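# Thread the dark-handled rod through the brass ring barrels

## Task

Push the steel rod that has the dark handle through the small barrels of every brass ring part sitting in the steel block, far enough that its point sticks out past the block's far end. Leave the rod resting in the barrels, with every brass part still where it was.

## Robot and tools

ROBOT. Two arms. left_arm carries a five-finger left hand, based at (+0.017, +0.257, +0.038) m in the scene frame. right_arm carries a right hand, based at (-0.001, -0.231, +0.013) m. The bases are turned almost not at all. show_instructions returns the reference pages for the task.

FRAMES. Scene frame: origin at table-top height, midway between the nominal bases. +z is up, +x runs out over the table, and left_arm is on the +y side. Fixed cameras and the table use the scene frame. Each arm reports its hand pose in its own base frame. Motion offsets run along the axes of that arm's current Hand target.

HAND POINT. It sits 0.05 m in front of the palm and 0.15 m out from the wrist face. +z runs along the straight fingers, +y out of the palm, and +x across the palm. On the right hand +x points away from the thumb; on the left hand it points toward the thumb. Straight fingers extend 0.06 to 0.07 m past the point and lie 0.06 m behind it (-y). A wrist bracket on the little-finger side can strike objects. Poses are followed loosely: expect the hand to rest 1 to 3 cm off target, sometimes 5 cm, usually low. Orientation commands are clipped to within 40 degrees of the measured orientation at each step.

ROW LAYOUT. Every row is one list of 28 numbers covering both arms, each number in [-1, 1]. Order: left_arm dx, dy, dz, rx, ry, rz; left hand thumb_turn, thumb_bend, index, middle, ring, little; left force_limit, speed; then the same 14 for right_arm and the right hand.
- Pose numbers (dx..rz) are offsets, not poses. They are measured from that arm's Hand target as it stood when the action or move began, along that target's own axes. 1.0 equals 0.6 m for dx, dy, dz and 180 degrees for rx, ry, rz. rx, ry, rz form a single rotation vector. Every row in an action counts from the same start, so sending an offset again moves the arm further. Six zeros re-command the current Hand target.
- Hand motor numbers are absolute targets: -1 is open (thumb_turn beside the palm, thumb and fingers straight) and +1 is closed (thumb in front of the palm, fingers curled).
- force_limit runs roughly linearly from 0 N at -1 to 10 N at +1 (15 N for the two thumb motors).
- speed rises from near zero at -1 to full speed at +0.48; above that it stays at full. For a gentle grip use -0.94 or lower.
No number means "unchanged". To keep a hand as it is, repeat the last eight hand numbers you actually sent. Before you have sent any, use hand_measured plus hand_force_limit and hand_speed. With the thumb turned in front, the hand holds things about 0.035 to 0.065 m thick, and handles down to about 0.025 m. A motor starts only when its target changes by 0.002 or more. To squeeze harder, raise force_limit and send a more-closed target.

TOOLS.
- execute_actions(actions, cameras): actions is a list of actions. Each action is a table of up to 15 rows, each row one 1/30 s control step. A short table repeats its last row to fill 15. Images appear only if actions is empty or cameras names some. ["all"] shows all cameras, [] shows none.
- move(target, speed, blend, blocking, cameras): steers the hand points in straight paths. target is one 28-number row, or a list of up to 15 rows. Every row is an offset from the same starting Hand targets, not from the previous row. speed is in m/s, 0.002 to 4.3, default 0.25; turns run at up to twice that in rad/s. Give one speed, or one per target. blend is in metres and rounds corners at intermediate targets; 0 stops at each. The whole move is capped at 10 s. blocking=false returns after about 0.5 s while the move continues. Paths do not avoid obstacles or the other arm. Keep paths away from an arm's own base.
- wait(seconds): 0 to 10 s; arms hold their last command.
- stop(): brakes a running move.
- zoom_image(camera, region): camera is cam_high, cam_low, cam_left_wrist or cam_right_wrist. region is [x0, y0, x1, y1] in pixels from the top-left, at most 504 wide and 504 high, taken from that camera's newest image.
- finished_scene(scene): ends the scene for good. scene is 1 or can be left out.
Image sizes: cam_high and cam_low are 896x504; the wrist cameras are 672x504.

RESULTS. end_effector_position (m) and end_effector_quat_wxyz are in each arm's base frame. Hand target is the last commanded pose after clipping, and the next offsets start from it. hand_measured, hand_stopped_by and hand_load_n each hold six values in motor order. hand_stopped_by values:
- moving
- target: arrived
- force: the load reached force_limit
- stalled
- fault: motor dead for the rest of the scene
hand_load_n is the fingertip force, positive when the finger is pushed open. A value near 0 after a grasp means the object slipped. The move: line gives how the move ended (done, off_target, moving, held, fault) and which limits acted: paced means the pose was clipped, held means steps were withheld. Any arm the ending does not name finished within 10 mm and 2 degrees. Joint torques include the arm's own weight. Torques 3 and 4 wrap at ±28 N m.

AVOID. Do not let anything fall off the table or leave it off the table. Do not drop or release parts while they are moving. Do not strike the block or other fixed objects hard. Do not press or grip between the two arms. Avoid heavy finger loads and fast-swung loads. Do not hold an arm stretched or pushing against something for long: motors overheat (MOTOR HOT at 85 °C, and the arm drops at 100 °C). A stopped arm keeps pressing; to ease off, command its target back past the hand point. Loose objects may occasionally be nudged by outside pushes.

Each tool is called after ">>>" as a command line: name --argument value for each argument, lists and objects as JSON in quotes; but a table of rows of numbers goes row by row, as --pt "numbers of a row", without its own name.

Reference images:

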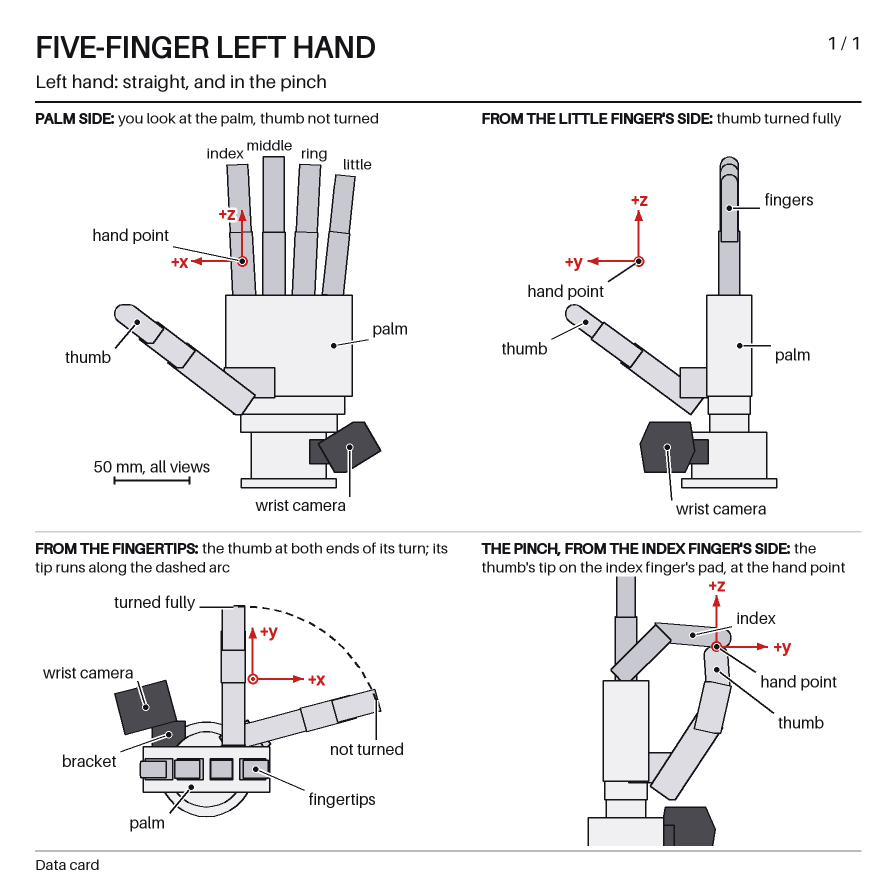

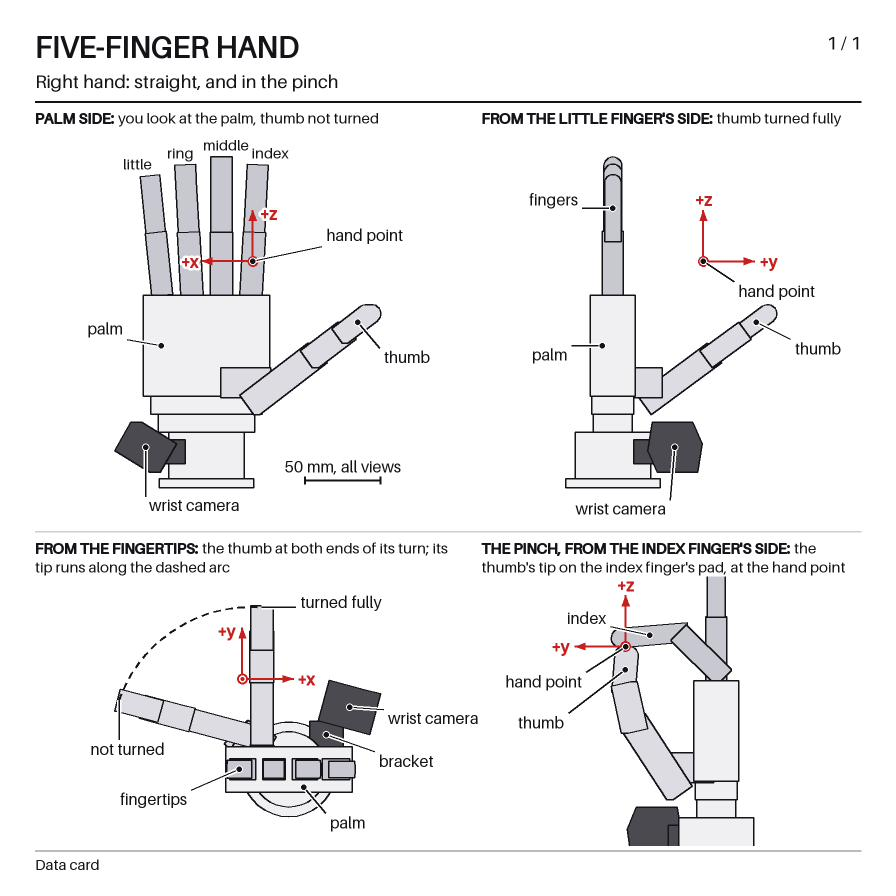

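## Session

>>> execute_actions --actions '[]'

Scene clock: 0.00 s.
left_arm: end_effector_position=(+0.6773, +0.2269, +0.2711) hand_measured=(-1.000, -1.000, -1.000, -1.000, -1.000, -1.000) hand_load_n=(+0.0, +0.0, +0.0, +0.0, +0.0, +0.0) hand_stopped_by=(target, target, target, target, target, target) hand_force_limit=0.00 hand_speed=-0.80 end_effector_quat_wxyz=(-0.105, +0.630, -0.670, +0.378) | right_arm: end_effector_position=(+0.2922, -0.1460, +0.3475) hand_measured=(-1.000, -1.000, -1.000, -1.000, -1.000, -1.000) hand_load_n=(+0.0, +0.0, +0.0, +0.0, +0.0, +0.0) hand_stopped_by=(target, target, target, target, target, target) hand_force_limit=0.00 hand_speed=-0.80 end_effector_quat_wxyz=(-0.318, +0.684, -0.654, +0.055)
Joint positions: left_arm=[0.501 2.161 2.404 -1.332 0.674 0.39] | right_arm=[-0.776 1.265 1.483 -1.668 -0.647 -0.78]
Joint velocities: within noise
Joint torques (N m): no reading
Motor temperatures (°C): left_arm=[37 35 31 28 31 30] | right_arm=[29 29 31 30 32 31]
Heat: left arm: hottest waist 37 °C; right arm: hottest wrist yaw 32 °C.
Hand target: left_arm +0.6800, +0.2282, +0.2932; -0.127, +0.621, -0.672, +0.383 | right_arm +0.2952, -0.1489, +0.3585; -0.318, +0.687, -0.649, +0.072

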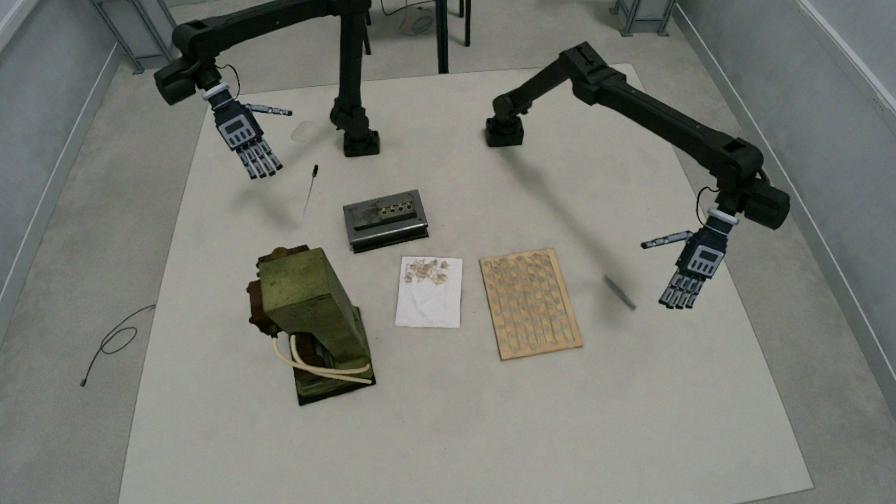

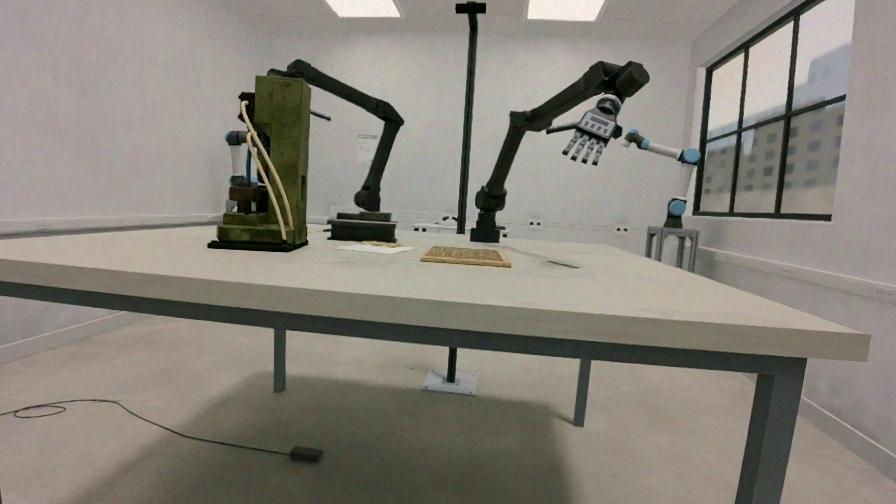

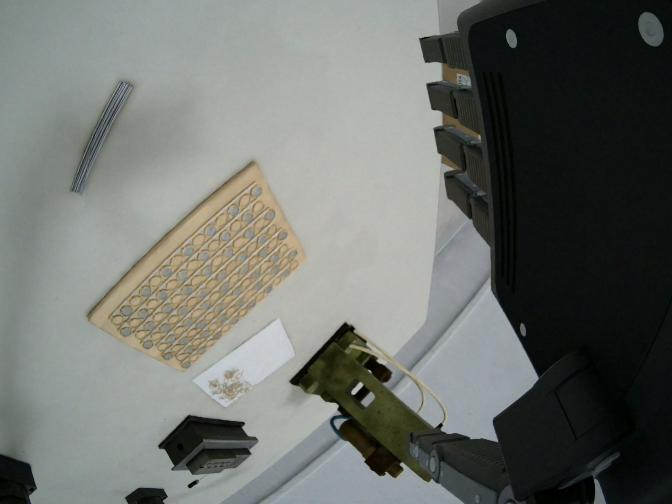

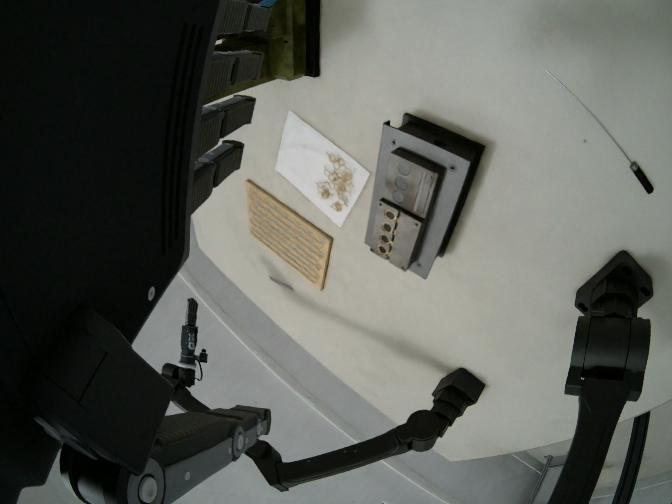

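>>> zoom_image --camera "cam_high" --region '[280, 150, 460, 270]'

>>> zoom_image --camera "cam_right_wrist" --region '[350, 90, 500, 290]'

>>> zoom_image --camera "cam_high" --region '[330, 180, 440, 260]'

>>> zoom_image --camera "cam_high" --region '[280, 150, 350, 240]'

>>> zoom_image --camera "cam_right_wrist" --region '[500, 50, 672, 220]'

Scaled by 2.800 from the camera's 896x504 image, which has a finer 1280x720 frame.

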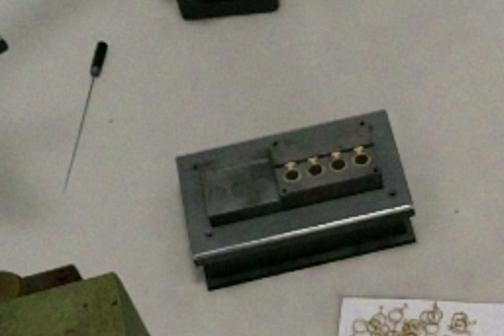

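Scaled by 2.520 from the camera's 672x504 image, which has a finer 960x720 frame.

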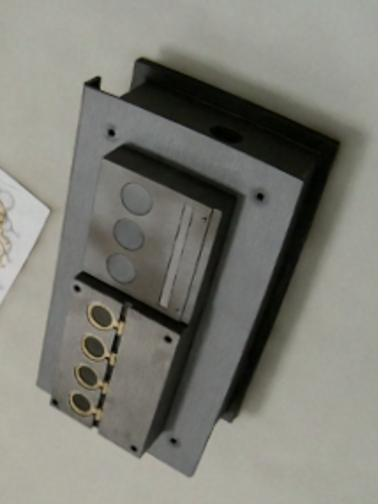

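Scaled by 4.582 from the camera's 896x504 image, which has a finer 1280x720 frame.

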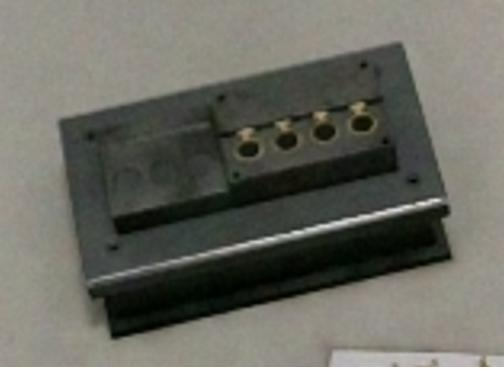

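Scaled by 5.600 from the camera's 896x504 image, which has a finer 1280x720 frame.

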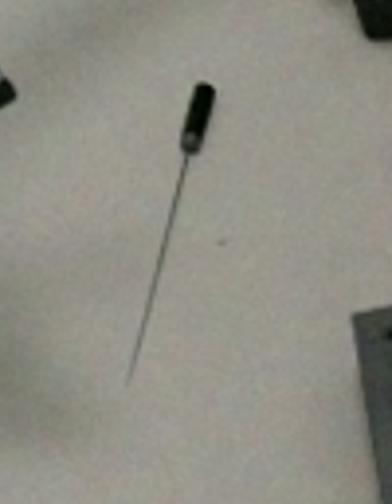

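Scaled by 2.930 from the camera's 672x504 image, which has a finer 960x720 frame.

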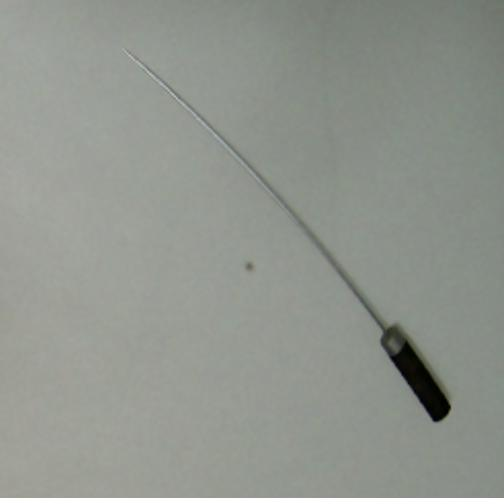

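>>> move --target '[0.470,0.334,-0.1205,0,0,0,-1,-1,-1,-1,-1,-1,0,-0.8,-0.1248,0.1152,0.226,0,0,0,-1,-1,-1,-1,-1,-1,0,-0.8]' --cameras '["all"]'

Scene clock: 93.53 s.
left_arm: end_effector_position=(+0.4264, -0.0168, +0.2840) hand_measured=(-1.000, -1.000, -1.000, -1.000, -1.000, -1.000) hand_load_n=(+0.0, +0.0, +0.0, +0.0, +0.0, +0.0) hand_stopped_by=(target, target, target, target, target, target) hand_force_limit=0.00 hand_speed=-0.80 end_effector_quat_wxyz=(-0.115, +0.629, -0.671, +0.375) | right_arm: end_effector_position=(+0.2930, -0.0310, +0.2362) hand_measured=(-1.000, -1.000, -1.000, -1.000, -1.000, -1.000) hand_load_n=(-0.5, -0.5, +0.0, +0.0, +0.0, +0.0) hand_stopped_by=(target, target, target, target, target, target) hand_force_limit=0.00 hand_speed=-0.80 end_effector_quat_wxyz=(-0.316, +0.689, -0.650, +0.064)
Joint positions: left_arm=[0.238 1.178 1.178 -0.923 0.52 0.125] | right_arm=[-0.476 1.008 0.992 -1.213 -0.571 -0.434]
Joint torques (N m): left_arm=[-0.67 -8 9.54 2.1 0.18 -0.15] | right_arm=[1.38 -6.24 9.58 0.85 -0.42 0.2]
Motor temperatures (°C): left_arm=[36 43 42 28 30 29] | right_arm=[29 30 42 30 32 30]
Heat: left arm: hottest shoulder 43 °C; right arm: hottest elbow 42 °C.
Hand target: left_arm +0.4299, -0.0215, +0.2932; -0.127, +0.621, -0.672, +0.383 | right_arm +0.2951, -0.0290, +0.2386; -0.318, +0.687, -0.650, +0.072
Off the commanded pose: left_arm 0.011 m, 2 deg | right_arm 0.004 m, 1 deg.
move: off_target (left_arm)

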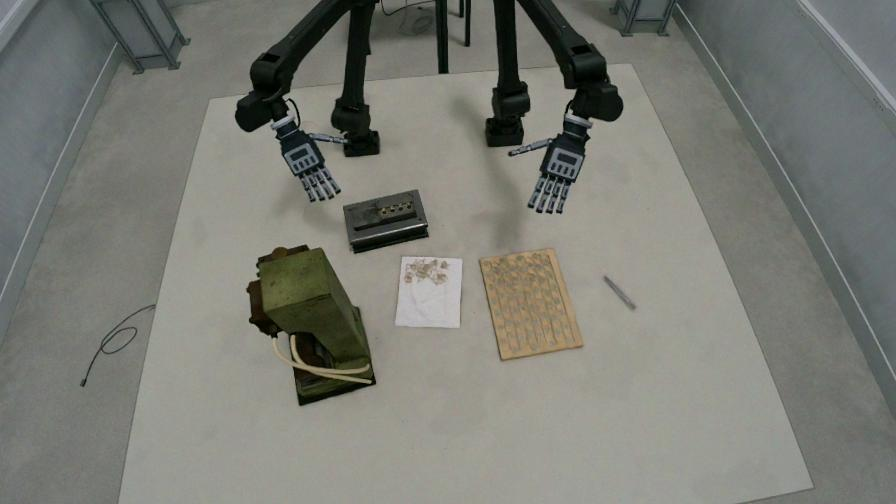

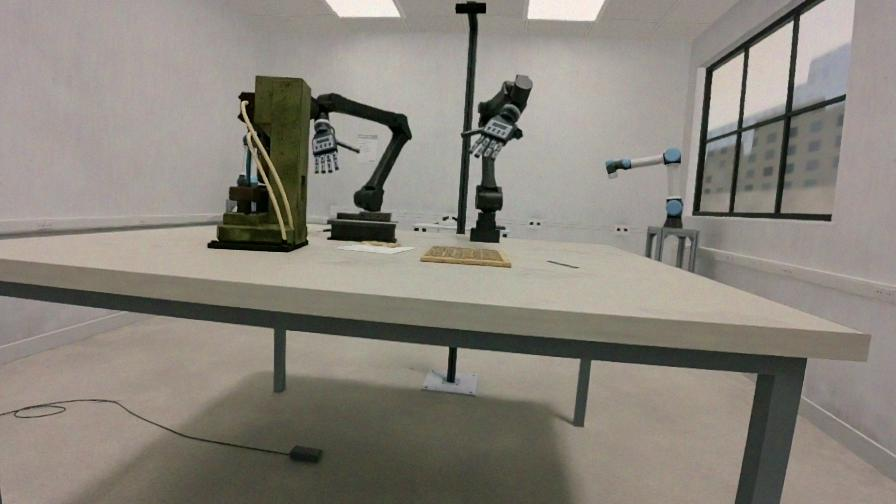

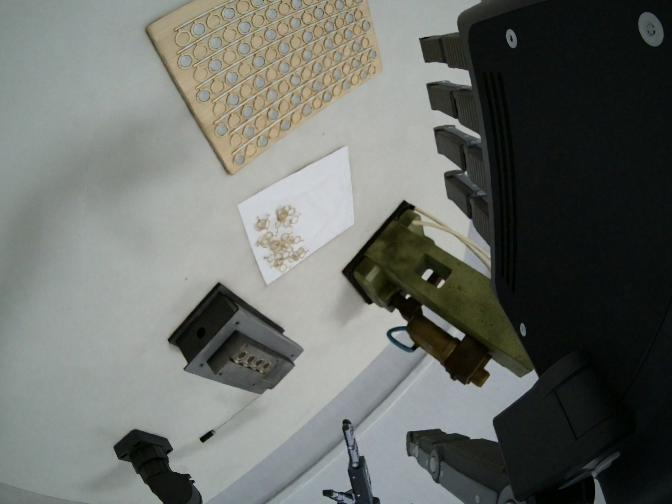

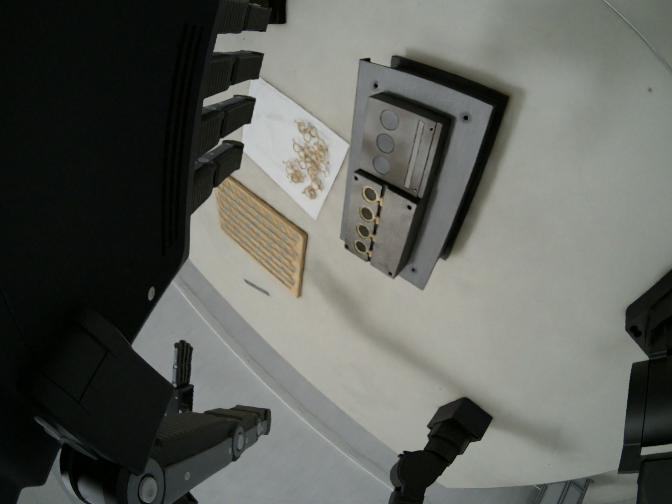

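>>> zoom_image --camera "cam_right_wrist" --region '[330, 150, 450, 300]'

>>> zoom_image --camera "cam_left_wrist" --region '[160, 270, 320, 450]'

Scaled by 3.360 from the camera's 672x504 image, which has a finer 960x720 frame.

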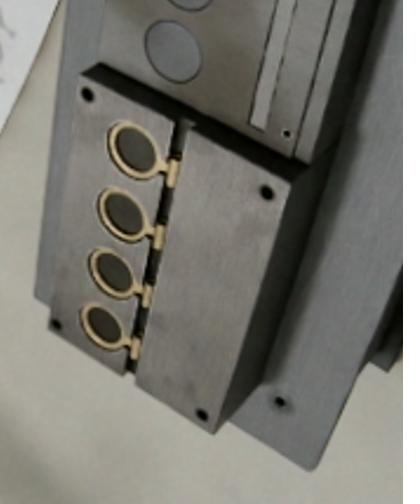

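Scaled by 2.800 from the camera's 672x504 image, which has a finer 960x720 frame.

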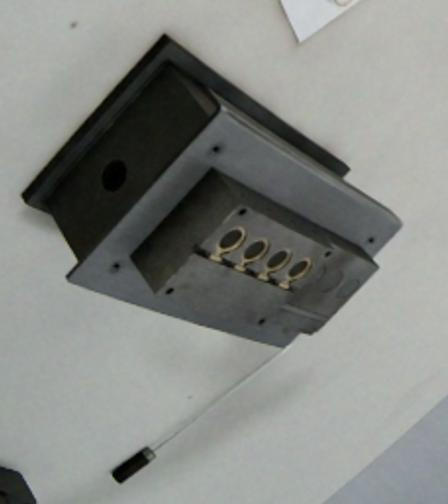

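>>> zoom_image --camera "cam_low" --region '[310, 190, 420, 260]'

>>> zoom_image --camera "cam_right_wrist" --region '[340, 50, 520, 300]'

Scaled by 4.582 from the camera's 896x504 image, which has a finer 1280x720 frame.

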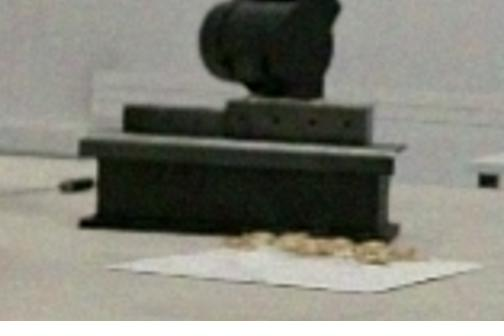

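Scaled by 2.016 from the camera's 672x504 image, which has a finer 960x720 frame.

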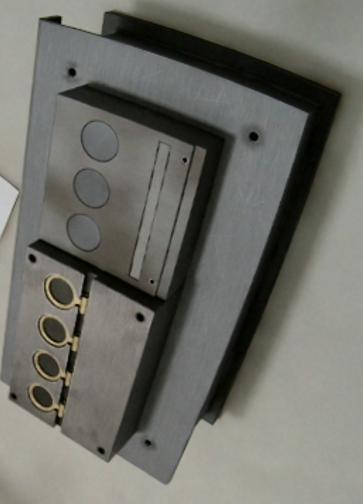

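>>> move --target '[0,0,0,0,0,0,1,-0.2,0.0,0.0,-1,-1,-0.5,0.0,0,0,0,0,0,0,1,-0.2,0.0,0.0,-1,-1,-0.5,0.0]' --cameras '["cam_left_wrist","cam_right_wrist"]'

Scene clock: 134.07 s.
left_arm: end_effector_position=(+0.4266, -0.0168, +0.2841) hand_measured=(+1.000, -0.200, +0.000, +0.000, -1.000, -1.000) hand_load_n=(+0.0, +0.0, +0.0, +0.0, +0.0, +0.0) hand_stopped_by=(target, target, target, target, target, target) hand_force_limit=-0.50 hand_speed=0.00 end_effector_quat_wxyz=(-0.115, +0.630, -0.670, +0.376) | right_arm: end_effector_position=(+0.2931, -0.0311, +0.2362) hand_measured=(+1.000, -0.200, +0.000, +0.000, -1.000, -1.000) hand_load_n=(+0.0, +0.0, +0.0, +0.0, +0.0, +0.0) hand_stopped_by=(target, target, target, target, target, target) hand_force_limit=-0.50 hand_speed=0.00 end_effector_quat_wxyz=(-0.315, +0.688, -0.650, +0.064)
Joint positions: left_arm=[0.238 1.178 1.178 -0.922 0.52 0.123] | right_arm=[-0.476 1.008 0.992 -1.213 -0.57 -0.432]
Joint torques (N m): left_arm=[-0.79 -8.12 9.63 2.11 0.16 -0.13] | right_arm=[1.38 -6.18 9.59 0.81 -0.42 0.18]
Heat: left arm: hottest elbow 43 °C; right arm: hottest elbow 39 °C.
Hand target: left_arm +0.4300, -0.0215, +0.2932; -0.127, +0.621, -0.672, +0.383 | right_arm +0.2951, -0.0290, +0.2386; -0.318, +0.687, -0.650, +0.072
Off the commanded pose: left_arm 0.011 m, 2 deg | right_arm 0.004 m, 1 deg.
move: off_target (left_arm)
Images, in order (width x height): cam_left_wrist 672x504, cam_right_wrist 672x504.

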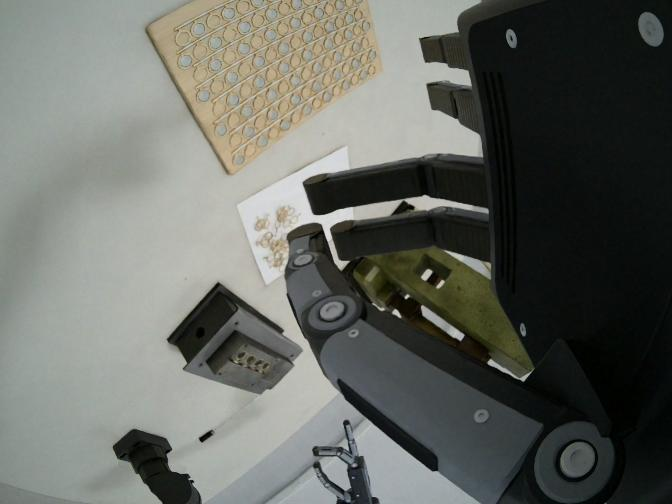

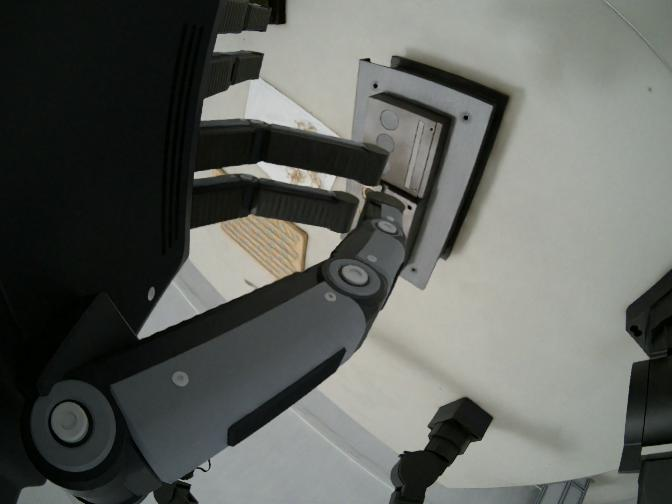

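>>> move --target '[0,0,0,0,0,0,1,-0.2,0.0,0.0,-1,-1,-0.5,0.0,0.1977,0.2703,-0.1795,0.1441,0.3563,0.2677,1,-0.2,0.0,0.0,-1,-1,-0.5,0.0]' --cameras '["cam_high","cam_low","cam_right_wrist"]'

Scene clock: 160.90 s.
left_arm: end_effector_position=(+0.4266, -0.0168, +0.2841) hand_measured=(+1.000, -0.200, +0.000, +0.000, -1.000, -1.000) hand_load_n=(+0.0, +0.0, +0.0, +0.0, +0.0, +0.0) hand_stopped_by=(target, target, target, target, target, target) hand_force_limit=-0.50 hand_speed=0.00 end_effector_quat_wxyz=(-0.115, +0.630, -0.670, +0.376) | right_arm: end_effector_position=(+0.1181, -0.1658, +0.1970) hand_measured=(+1.000, -0.200, +0.000, +0.000, -1.000, -1.000) hand_load_n=(+0.0, +0.0, +0.0, +0.0, +0.0, +0.0) hand_stopped_by=(target, target, target, target, target, target) hand_force_limit=-0.50 hand_speed=0.00 end_effector_quat_wxyz=(+0.069, -0.171, +0.895, -0.407)
Joint positions: left_arm=[0.238 1.178 1.178 -0.922 0.52 0.123] | right_arm=[-0.957 0.278 0.6 -1.058 0.194 0.152]
Joint torques (N m): left_arm=[-1.14 -8.35 9.62 2.07 0.17 -0.1] | right_arm=[0.26 2.49 9.81 1.78 0.22 0.19]
Motor temperatures (°C): left_arm=[36 38 43 28 30 29] | right_arm=[29 29 39 29 31 30]
Heat: left arm: hottest elbow 43 °C; right arm: hottest elbow 39 °C.
Hand target: left_arm +0.4300, -0.0215, +0.2932; -0.127, +0.621, -0.672, +0.383 | right_arm +0.1199, -0.1698, +0.2004; +0.073, -0.158, +0.892, -0.416
Off the commanded pose: left_arm 0.011 m, 2 deg | right_arm 0.006 m, 2 deg.
move: off_target (left_arm)
Images, in order (width x height): cam_high 896x504, cam_low 896x504, cam_right_wrist 672x504.

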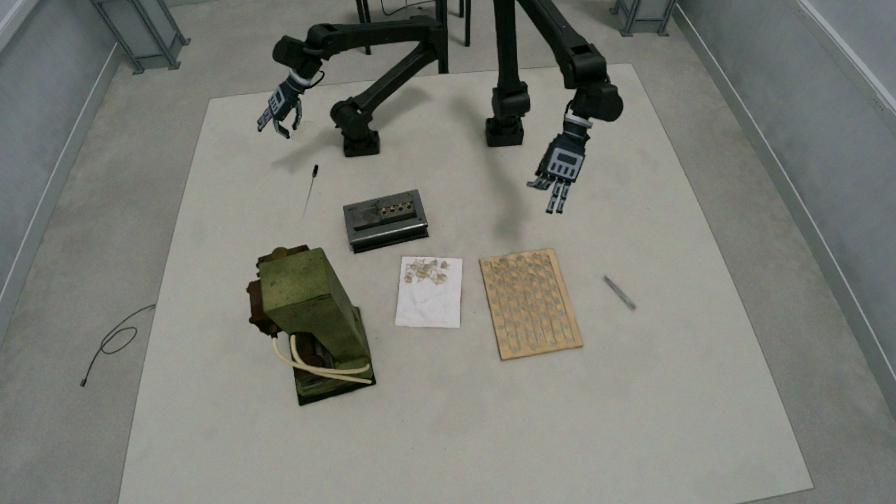

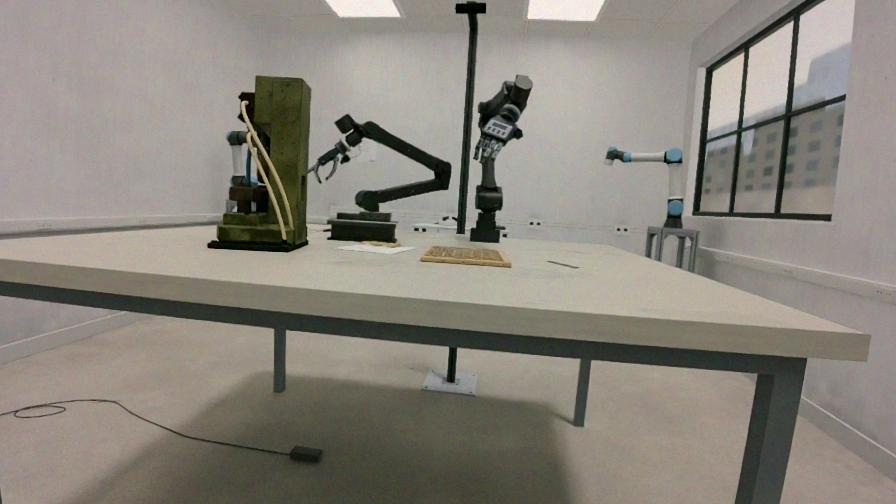

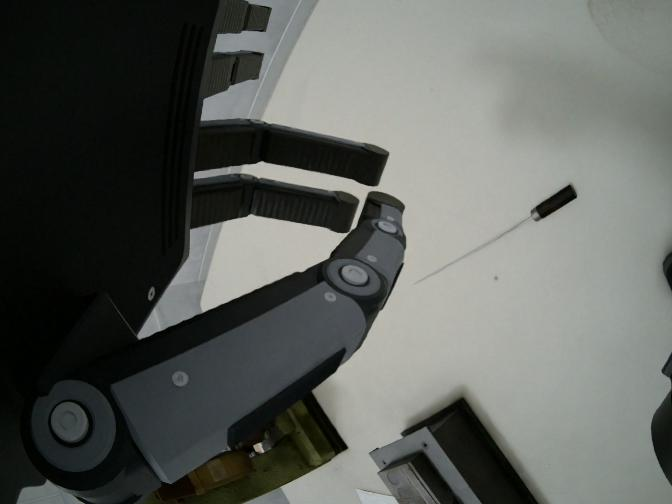

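>>> move --target '[0,0,0,0,0,0,1,-0.2,0.0,0.0,-1,-1,-0.5,0.0,-0.0135,0.1778,0.1072,0.0828,0.0705,0.0454,1,-0.1,-0.3,-0.3,-1,-1,-0.5,0.0]' --cameras '["cam_high","cam_low","cam_right_wrist"]'

Scene clock: 187.90 s.
left_arm: end_effector_position=(+0.4266, -0.0168, +0.2841) hand_measured=(+1.000, -0.200, +0.000, +0.000, -1.000, -1.000) hand_load_n=(+0.0, +0.0, +0.0, +0.0, +0.0, +0.0) hand_stopped_by=(target, target, target, target, target, target) hand_force_limit=-0.50 hand_speed=0.00 end_effector_quat_wxyz=(-0.115, +0.630, -0.670, +0.376) | right_arm: end_effector_position=(+0.1092, -0.1577, +0.1025) hand_measured=(+1.000, -0.100, -0.300, -0.300, -1.000, -1.000) hand_load_n=(+0.0, +0.0, -0.5, +0.0, +0.0, +0.0) hand_stopped_by=(target, target, target, target, target, target) hand_force_limit=-0.50 hand_speed=0.00 end_effector_quat_wxyz=(+0.038, -0.114, +0.872, -0.474)
Joint positions: left_arm=[0.238 1.178 1.178 -0.922 0.52 0.123] | right_arm=[-0.59 0.019 0.296 -1.016 0.622 0.438]
Joint torques (N m): left_arm=[-0.73 -7.77 9.66 2.09 0.16 -0.12] | right_arm=[-0.15 4.42 11.84 1.09 0.11 -0.17]
Heat: left arm: hottest elbow 43 °C; right arm: hottest elbow 39 °C.
Hand target: left_arm +0.4300, -0.0215, +0.2932; -0.127, +0.621, -0.672, +0.383 | right_arm +0.1096, -0.1597, +0.1130; +0.041, -0.115, +0.869, -0.480 (not the last commanded pose)
Off the commanded pose: left_arm 0.011 m, 2 deg | right_arm 0.029 m, 12 deg.
move: held (right_arm; a check stopped the path), off_target (left_arm); limits=held
pose unreachable (right arm): on one or more control steps of this call, first in action 0 (counted from 0), this arm could not follow its commanded pose, so it was not sent that pose on those steps. It may still have moved: this result reports where it is.
cause: moving toward the commanded pose would bring two parts of the arm too close to each other (joints 3 (elbow) to 6 (wrist roll) lie between them).
Images, in order (width x height): cam_high 896x504, cam_low 896x504, cam_right_wrist 672x504.

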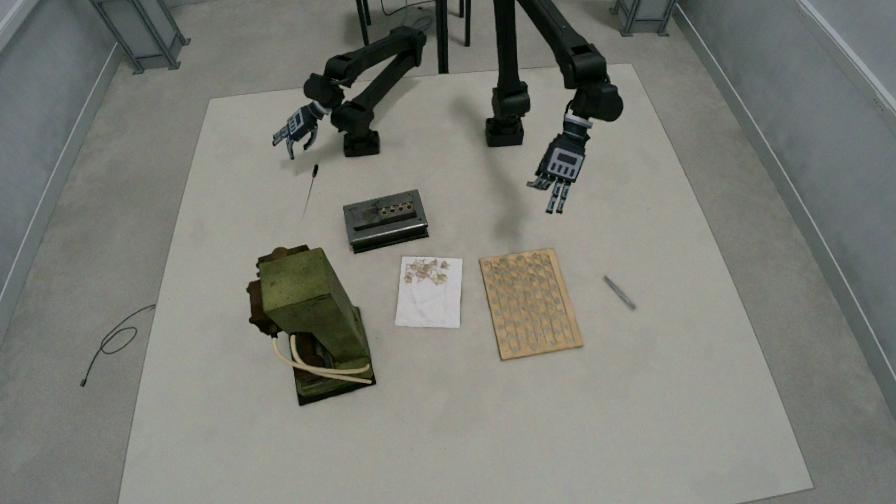

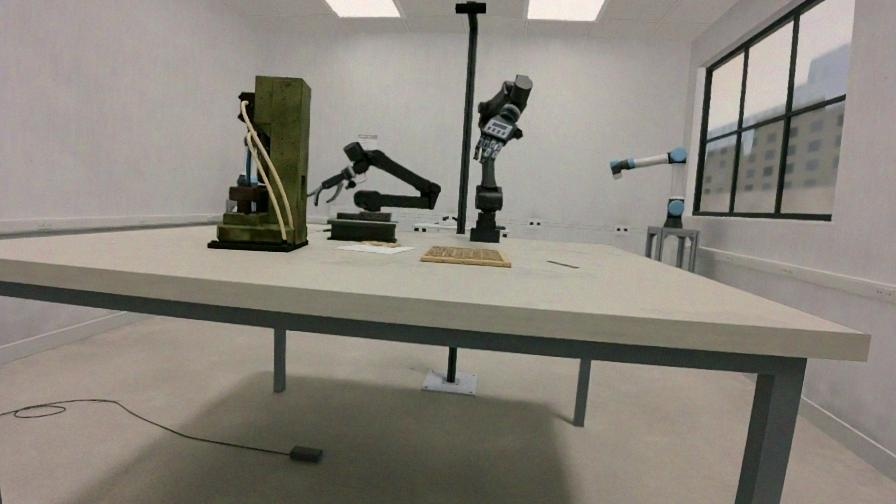

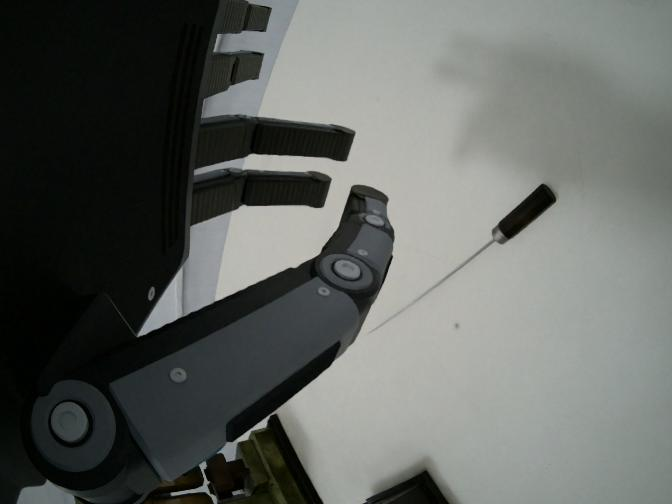

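>>> move --target '[0,0,0,0,0,0,1,-0.2,0.0,0.0,-1,-1,-0.5,0.0,-0.2007,0.008,-0.1353,-0.2508,0.0836,0.1423,1,0.2,-1,-1,-1,-1,-0.5,0.0]' --cameras '["cam_high","cam_low","cam_right_wrist"]'

Scene clock: 224.30 s.
left_arm: end_effector_position=(+0.4266, -0.0168, +0.2841) hand_measured=(+1.000, -0.200, +0.000, +0.000, -1.000, -1.000) hand_load_n=(+0.0, +0.0, +0.0, +0.0, +0.0, +0.0) hand_stopped_by=(target, target, target, target, target, target) hand_force_limit=-0.50 hand_speed=0.00 end_effector_quat_wxyz=(-0.115, +0.630, -0.670, +0.376) | right_arm: end_effector_position=(+0.1932, -0.0567, +0.1243) hand_measured=(+1.000, +0.200, -1.000, -1.000, -1.000, -1.000) hand_load_n=(+0.0, +0.0, +0.0, +0.0, +0.0, +0.0) hand_stopped_by=(target, target, target, target, target, target) hand_force_limit=-0.50 hand_speed=0.00 end_effector_quat_wxyz=(-0.037, +0.124, +0.987, -0.098)
Joint positions: left_arm=[0.238 1.178 1.178 -0.922 0.52 0.123] | right_arm=[-0.394 0.793 0.672 -1.469 0.209 1.428]
Joint torques (N m): left_arm=[-1.14 -8.18 9.58 2.09 0.17 -0.1] | right_arm=[1.49 -0.73 14.5 -0.72 -0.05 0.17]
Heat: left arm: hottest elbow 43 °C; right arm: hottest elbow 40 °C.
Hand target: left_arm +0.4300, -0.0215, +0.2932; -0.127, +0.621, -0.672, +0.383 | right_arm +0.2109, -0.0615, +0.1477; -0.014, +0.130, +0.986, -0.103
Off the commanded pose: left_arm 0.011 m, 2 deg | right_arm 0.030 m, 3 deg.
move: off_target (left_arm, right_arm)
Images, in order (width x height): cam_high 896x504, cam_low 896x504, cam_right_wrist 672x504.

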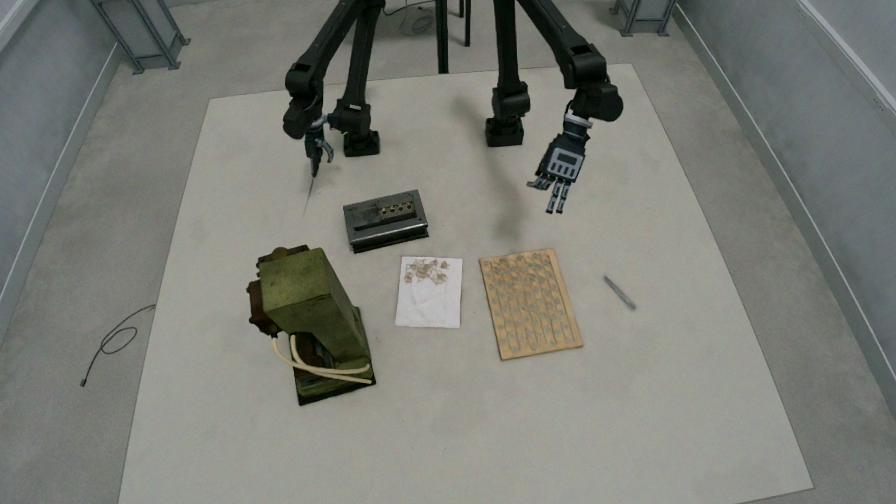

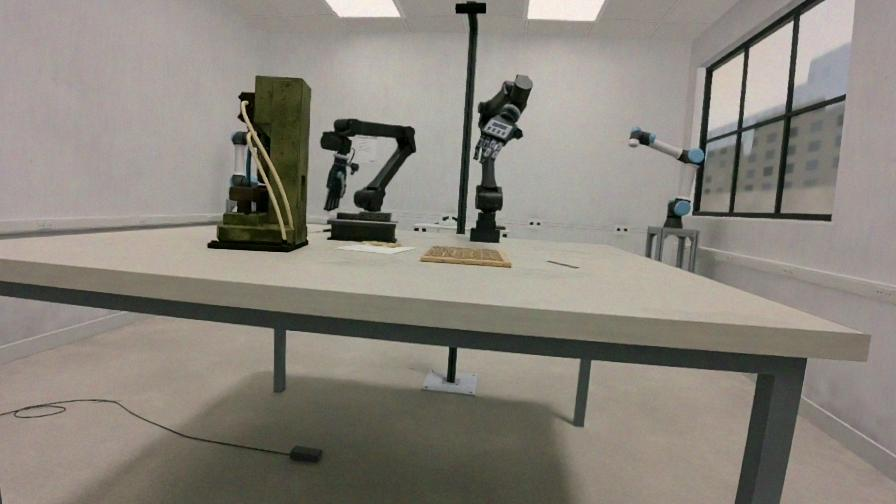

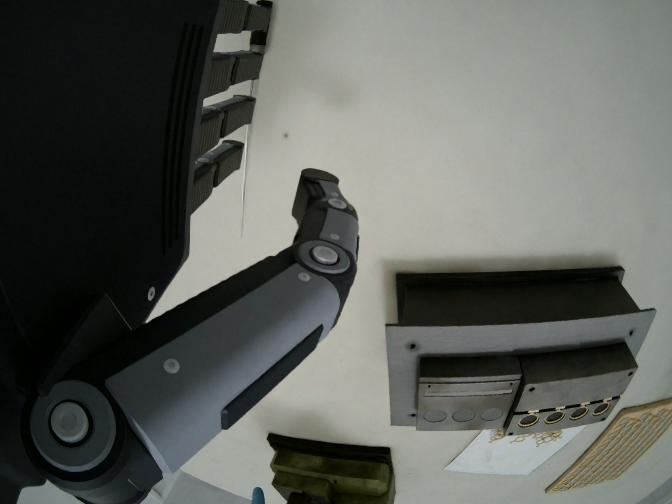

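>>> move --target '[0,0,0,0,0,0,1,-0.2,0.0,0.0,-1,-1,-0.5,0.0,0,0.0208,0.0978,0,0,0,1,0.2,-1,-1,-1,-1,-0.5,0.0]' --cameras '["cam_high","cam_low","cam_right_wrist"]' --speed 0.1

>>> zoom_image --camera "cam_right_wrist" --region '[180, 0, 380, 250]'

>>> zoom_image --camera "cam_low" --region '[290, 150, 400, 250]'

Scene clock: 230.87 s.
left_arm: end_effector_position=(+0.4266, -0.0168, +0.2841) hand_measured=(+1.000, -0.200, +0.000, +0.000, -1.000, -1.000) hand_load_n=(-0.5, +0.0, +0.0, +0.0, +0.0, +0.0) hand_stopped_by=(target, target, target, target, target, target) hand_force_limit=-0.50 hand_speed=0.00 end_effector_quat_wxyz=(-0.115, +0.630, -0.670, +0.376) | right_arm: end_effector_position=(+0.2070, -0.0621, +0.0888) hand_measured=(+1.000, +0.200, -1.000, -1.000, -1.000, -1.000) hand_load_n=(+0.0, +0.0, +0.0, +0.0, +0.0, +0.0) hand_stopped_by=(target, target, target, target, target, target) hand_force_limit=-0.50 hand_speed=0.00 end_effector_quat_wxyz=(-0.017, +0.126, +0.986, -0.104)
Joint positions: left_arm=[0.238 1.178 1.178 -0.922 0.52 0.123] | right_arm=[-0.392 0.829 0.591 -1.312 0.209 1.431]
Joint torques (N m): left_arm=[-1.14 -8.23 9.66 2.19 0.18 -0.13] | right_arm=[1.49 -1.2 8.87 0.17 -0.01 0.19]
Heat: left arm: hottest elbow 43 °C; right arm: hottest elbow 41 °C.
Hand target: left_arm +0.4300, -0.0215, +0.2932; -0.127, +0.621, -0.672, +0.383 | right_arm +0.2108, -0.0614, +0.0875; -0.014, +0.130, +0.986, -0.103
Off the commanded pose: left_arm 0.011 m, 2 deg | right_arm 0.004 m, 1 deg.
move: off_target (left_arm)
Images, in order (width x height): cam_high 896x504, cam_low 896x504, cam_right_wrist 672x504.

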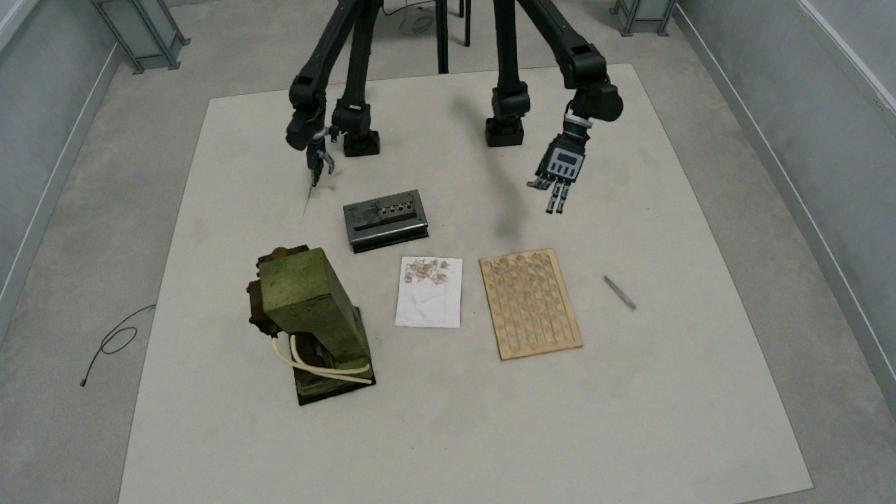

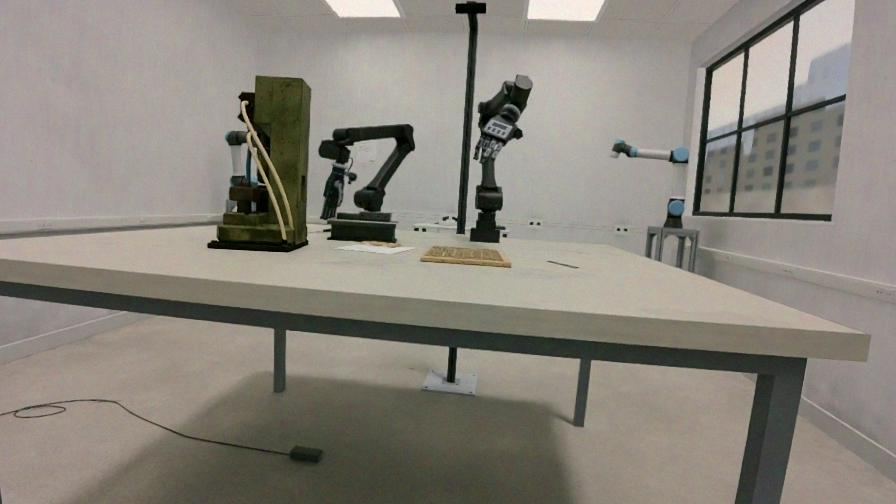

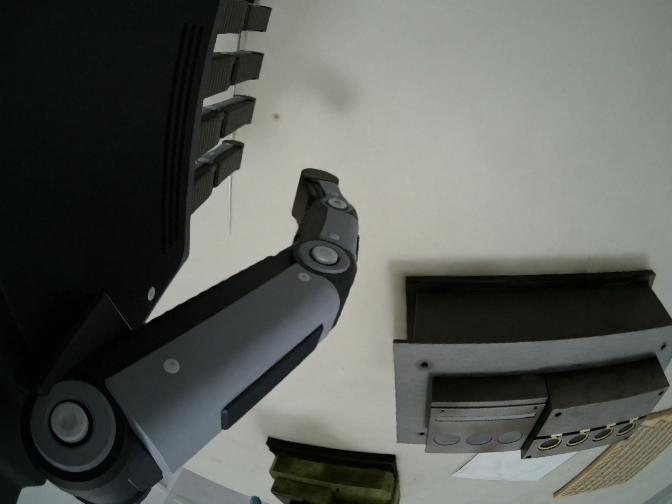

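Scaled by 2.016 from the camera's 672x504 image, which has a finer 960x720 frame.

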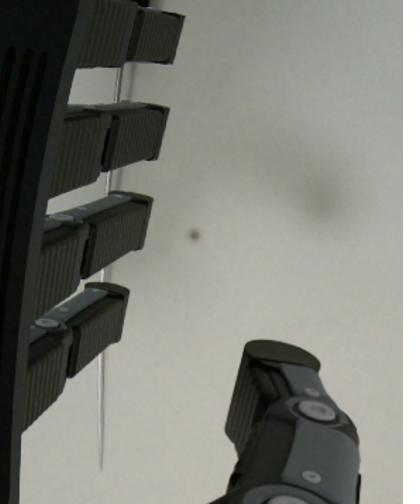

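Scaled by 4.582 from the camera's 896x504 image, which has a finer 1280x720 frame.

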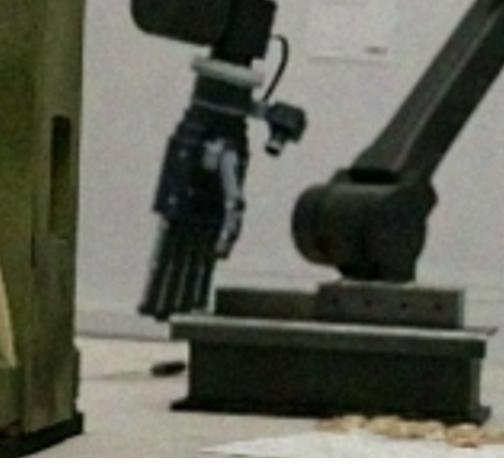

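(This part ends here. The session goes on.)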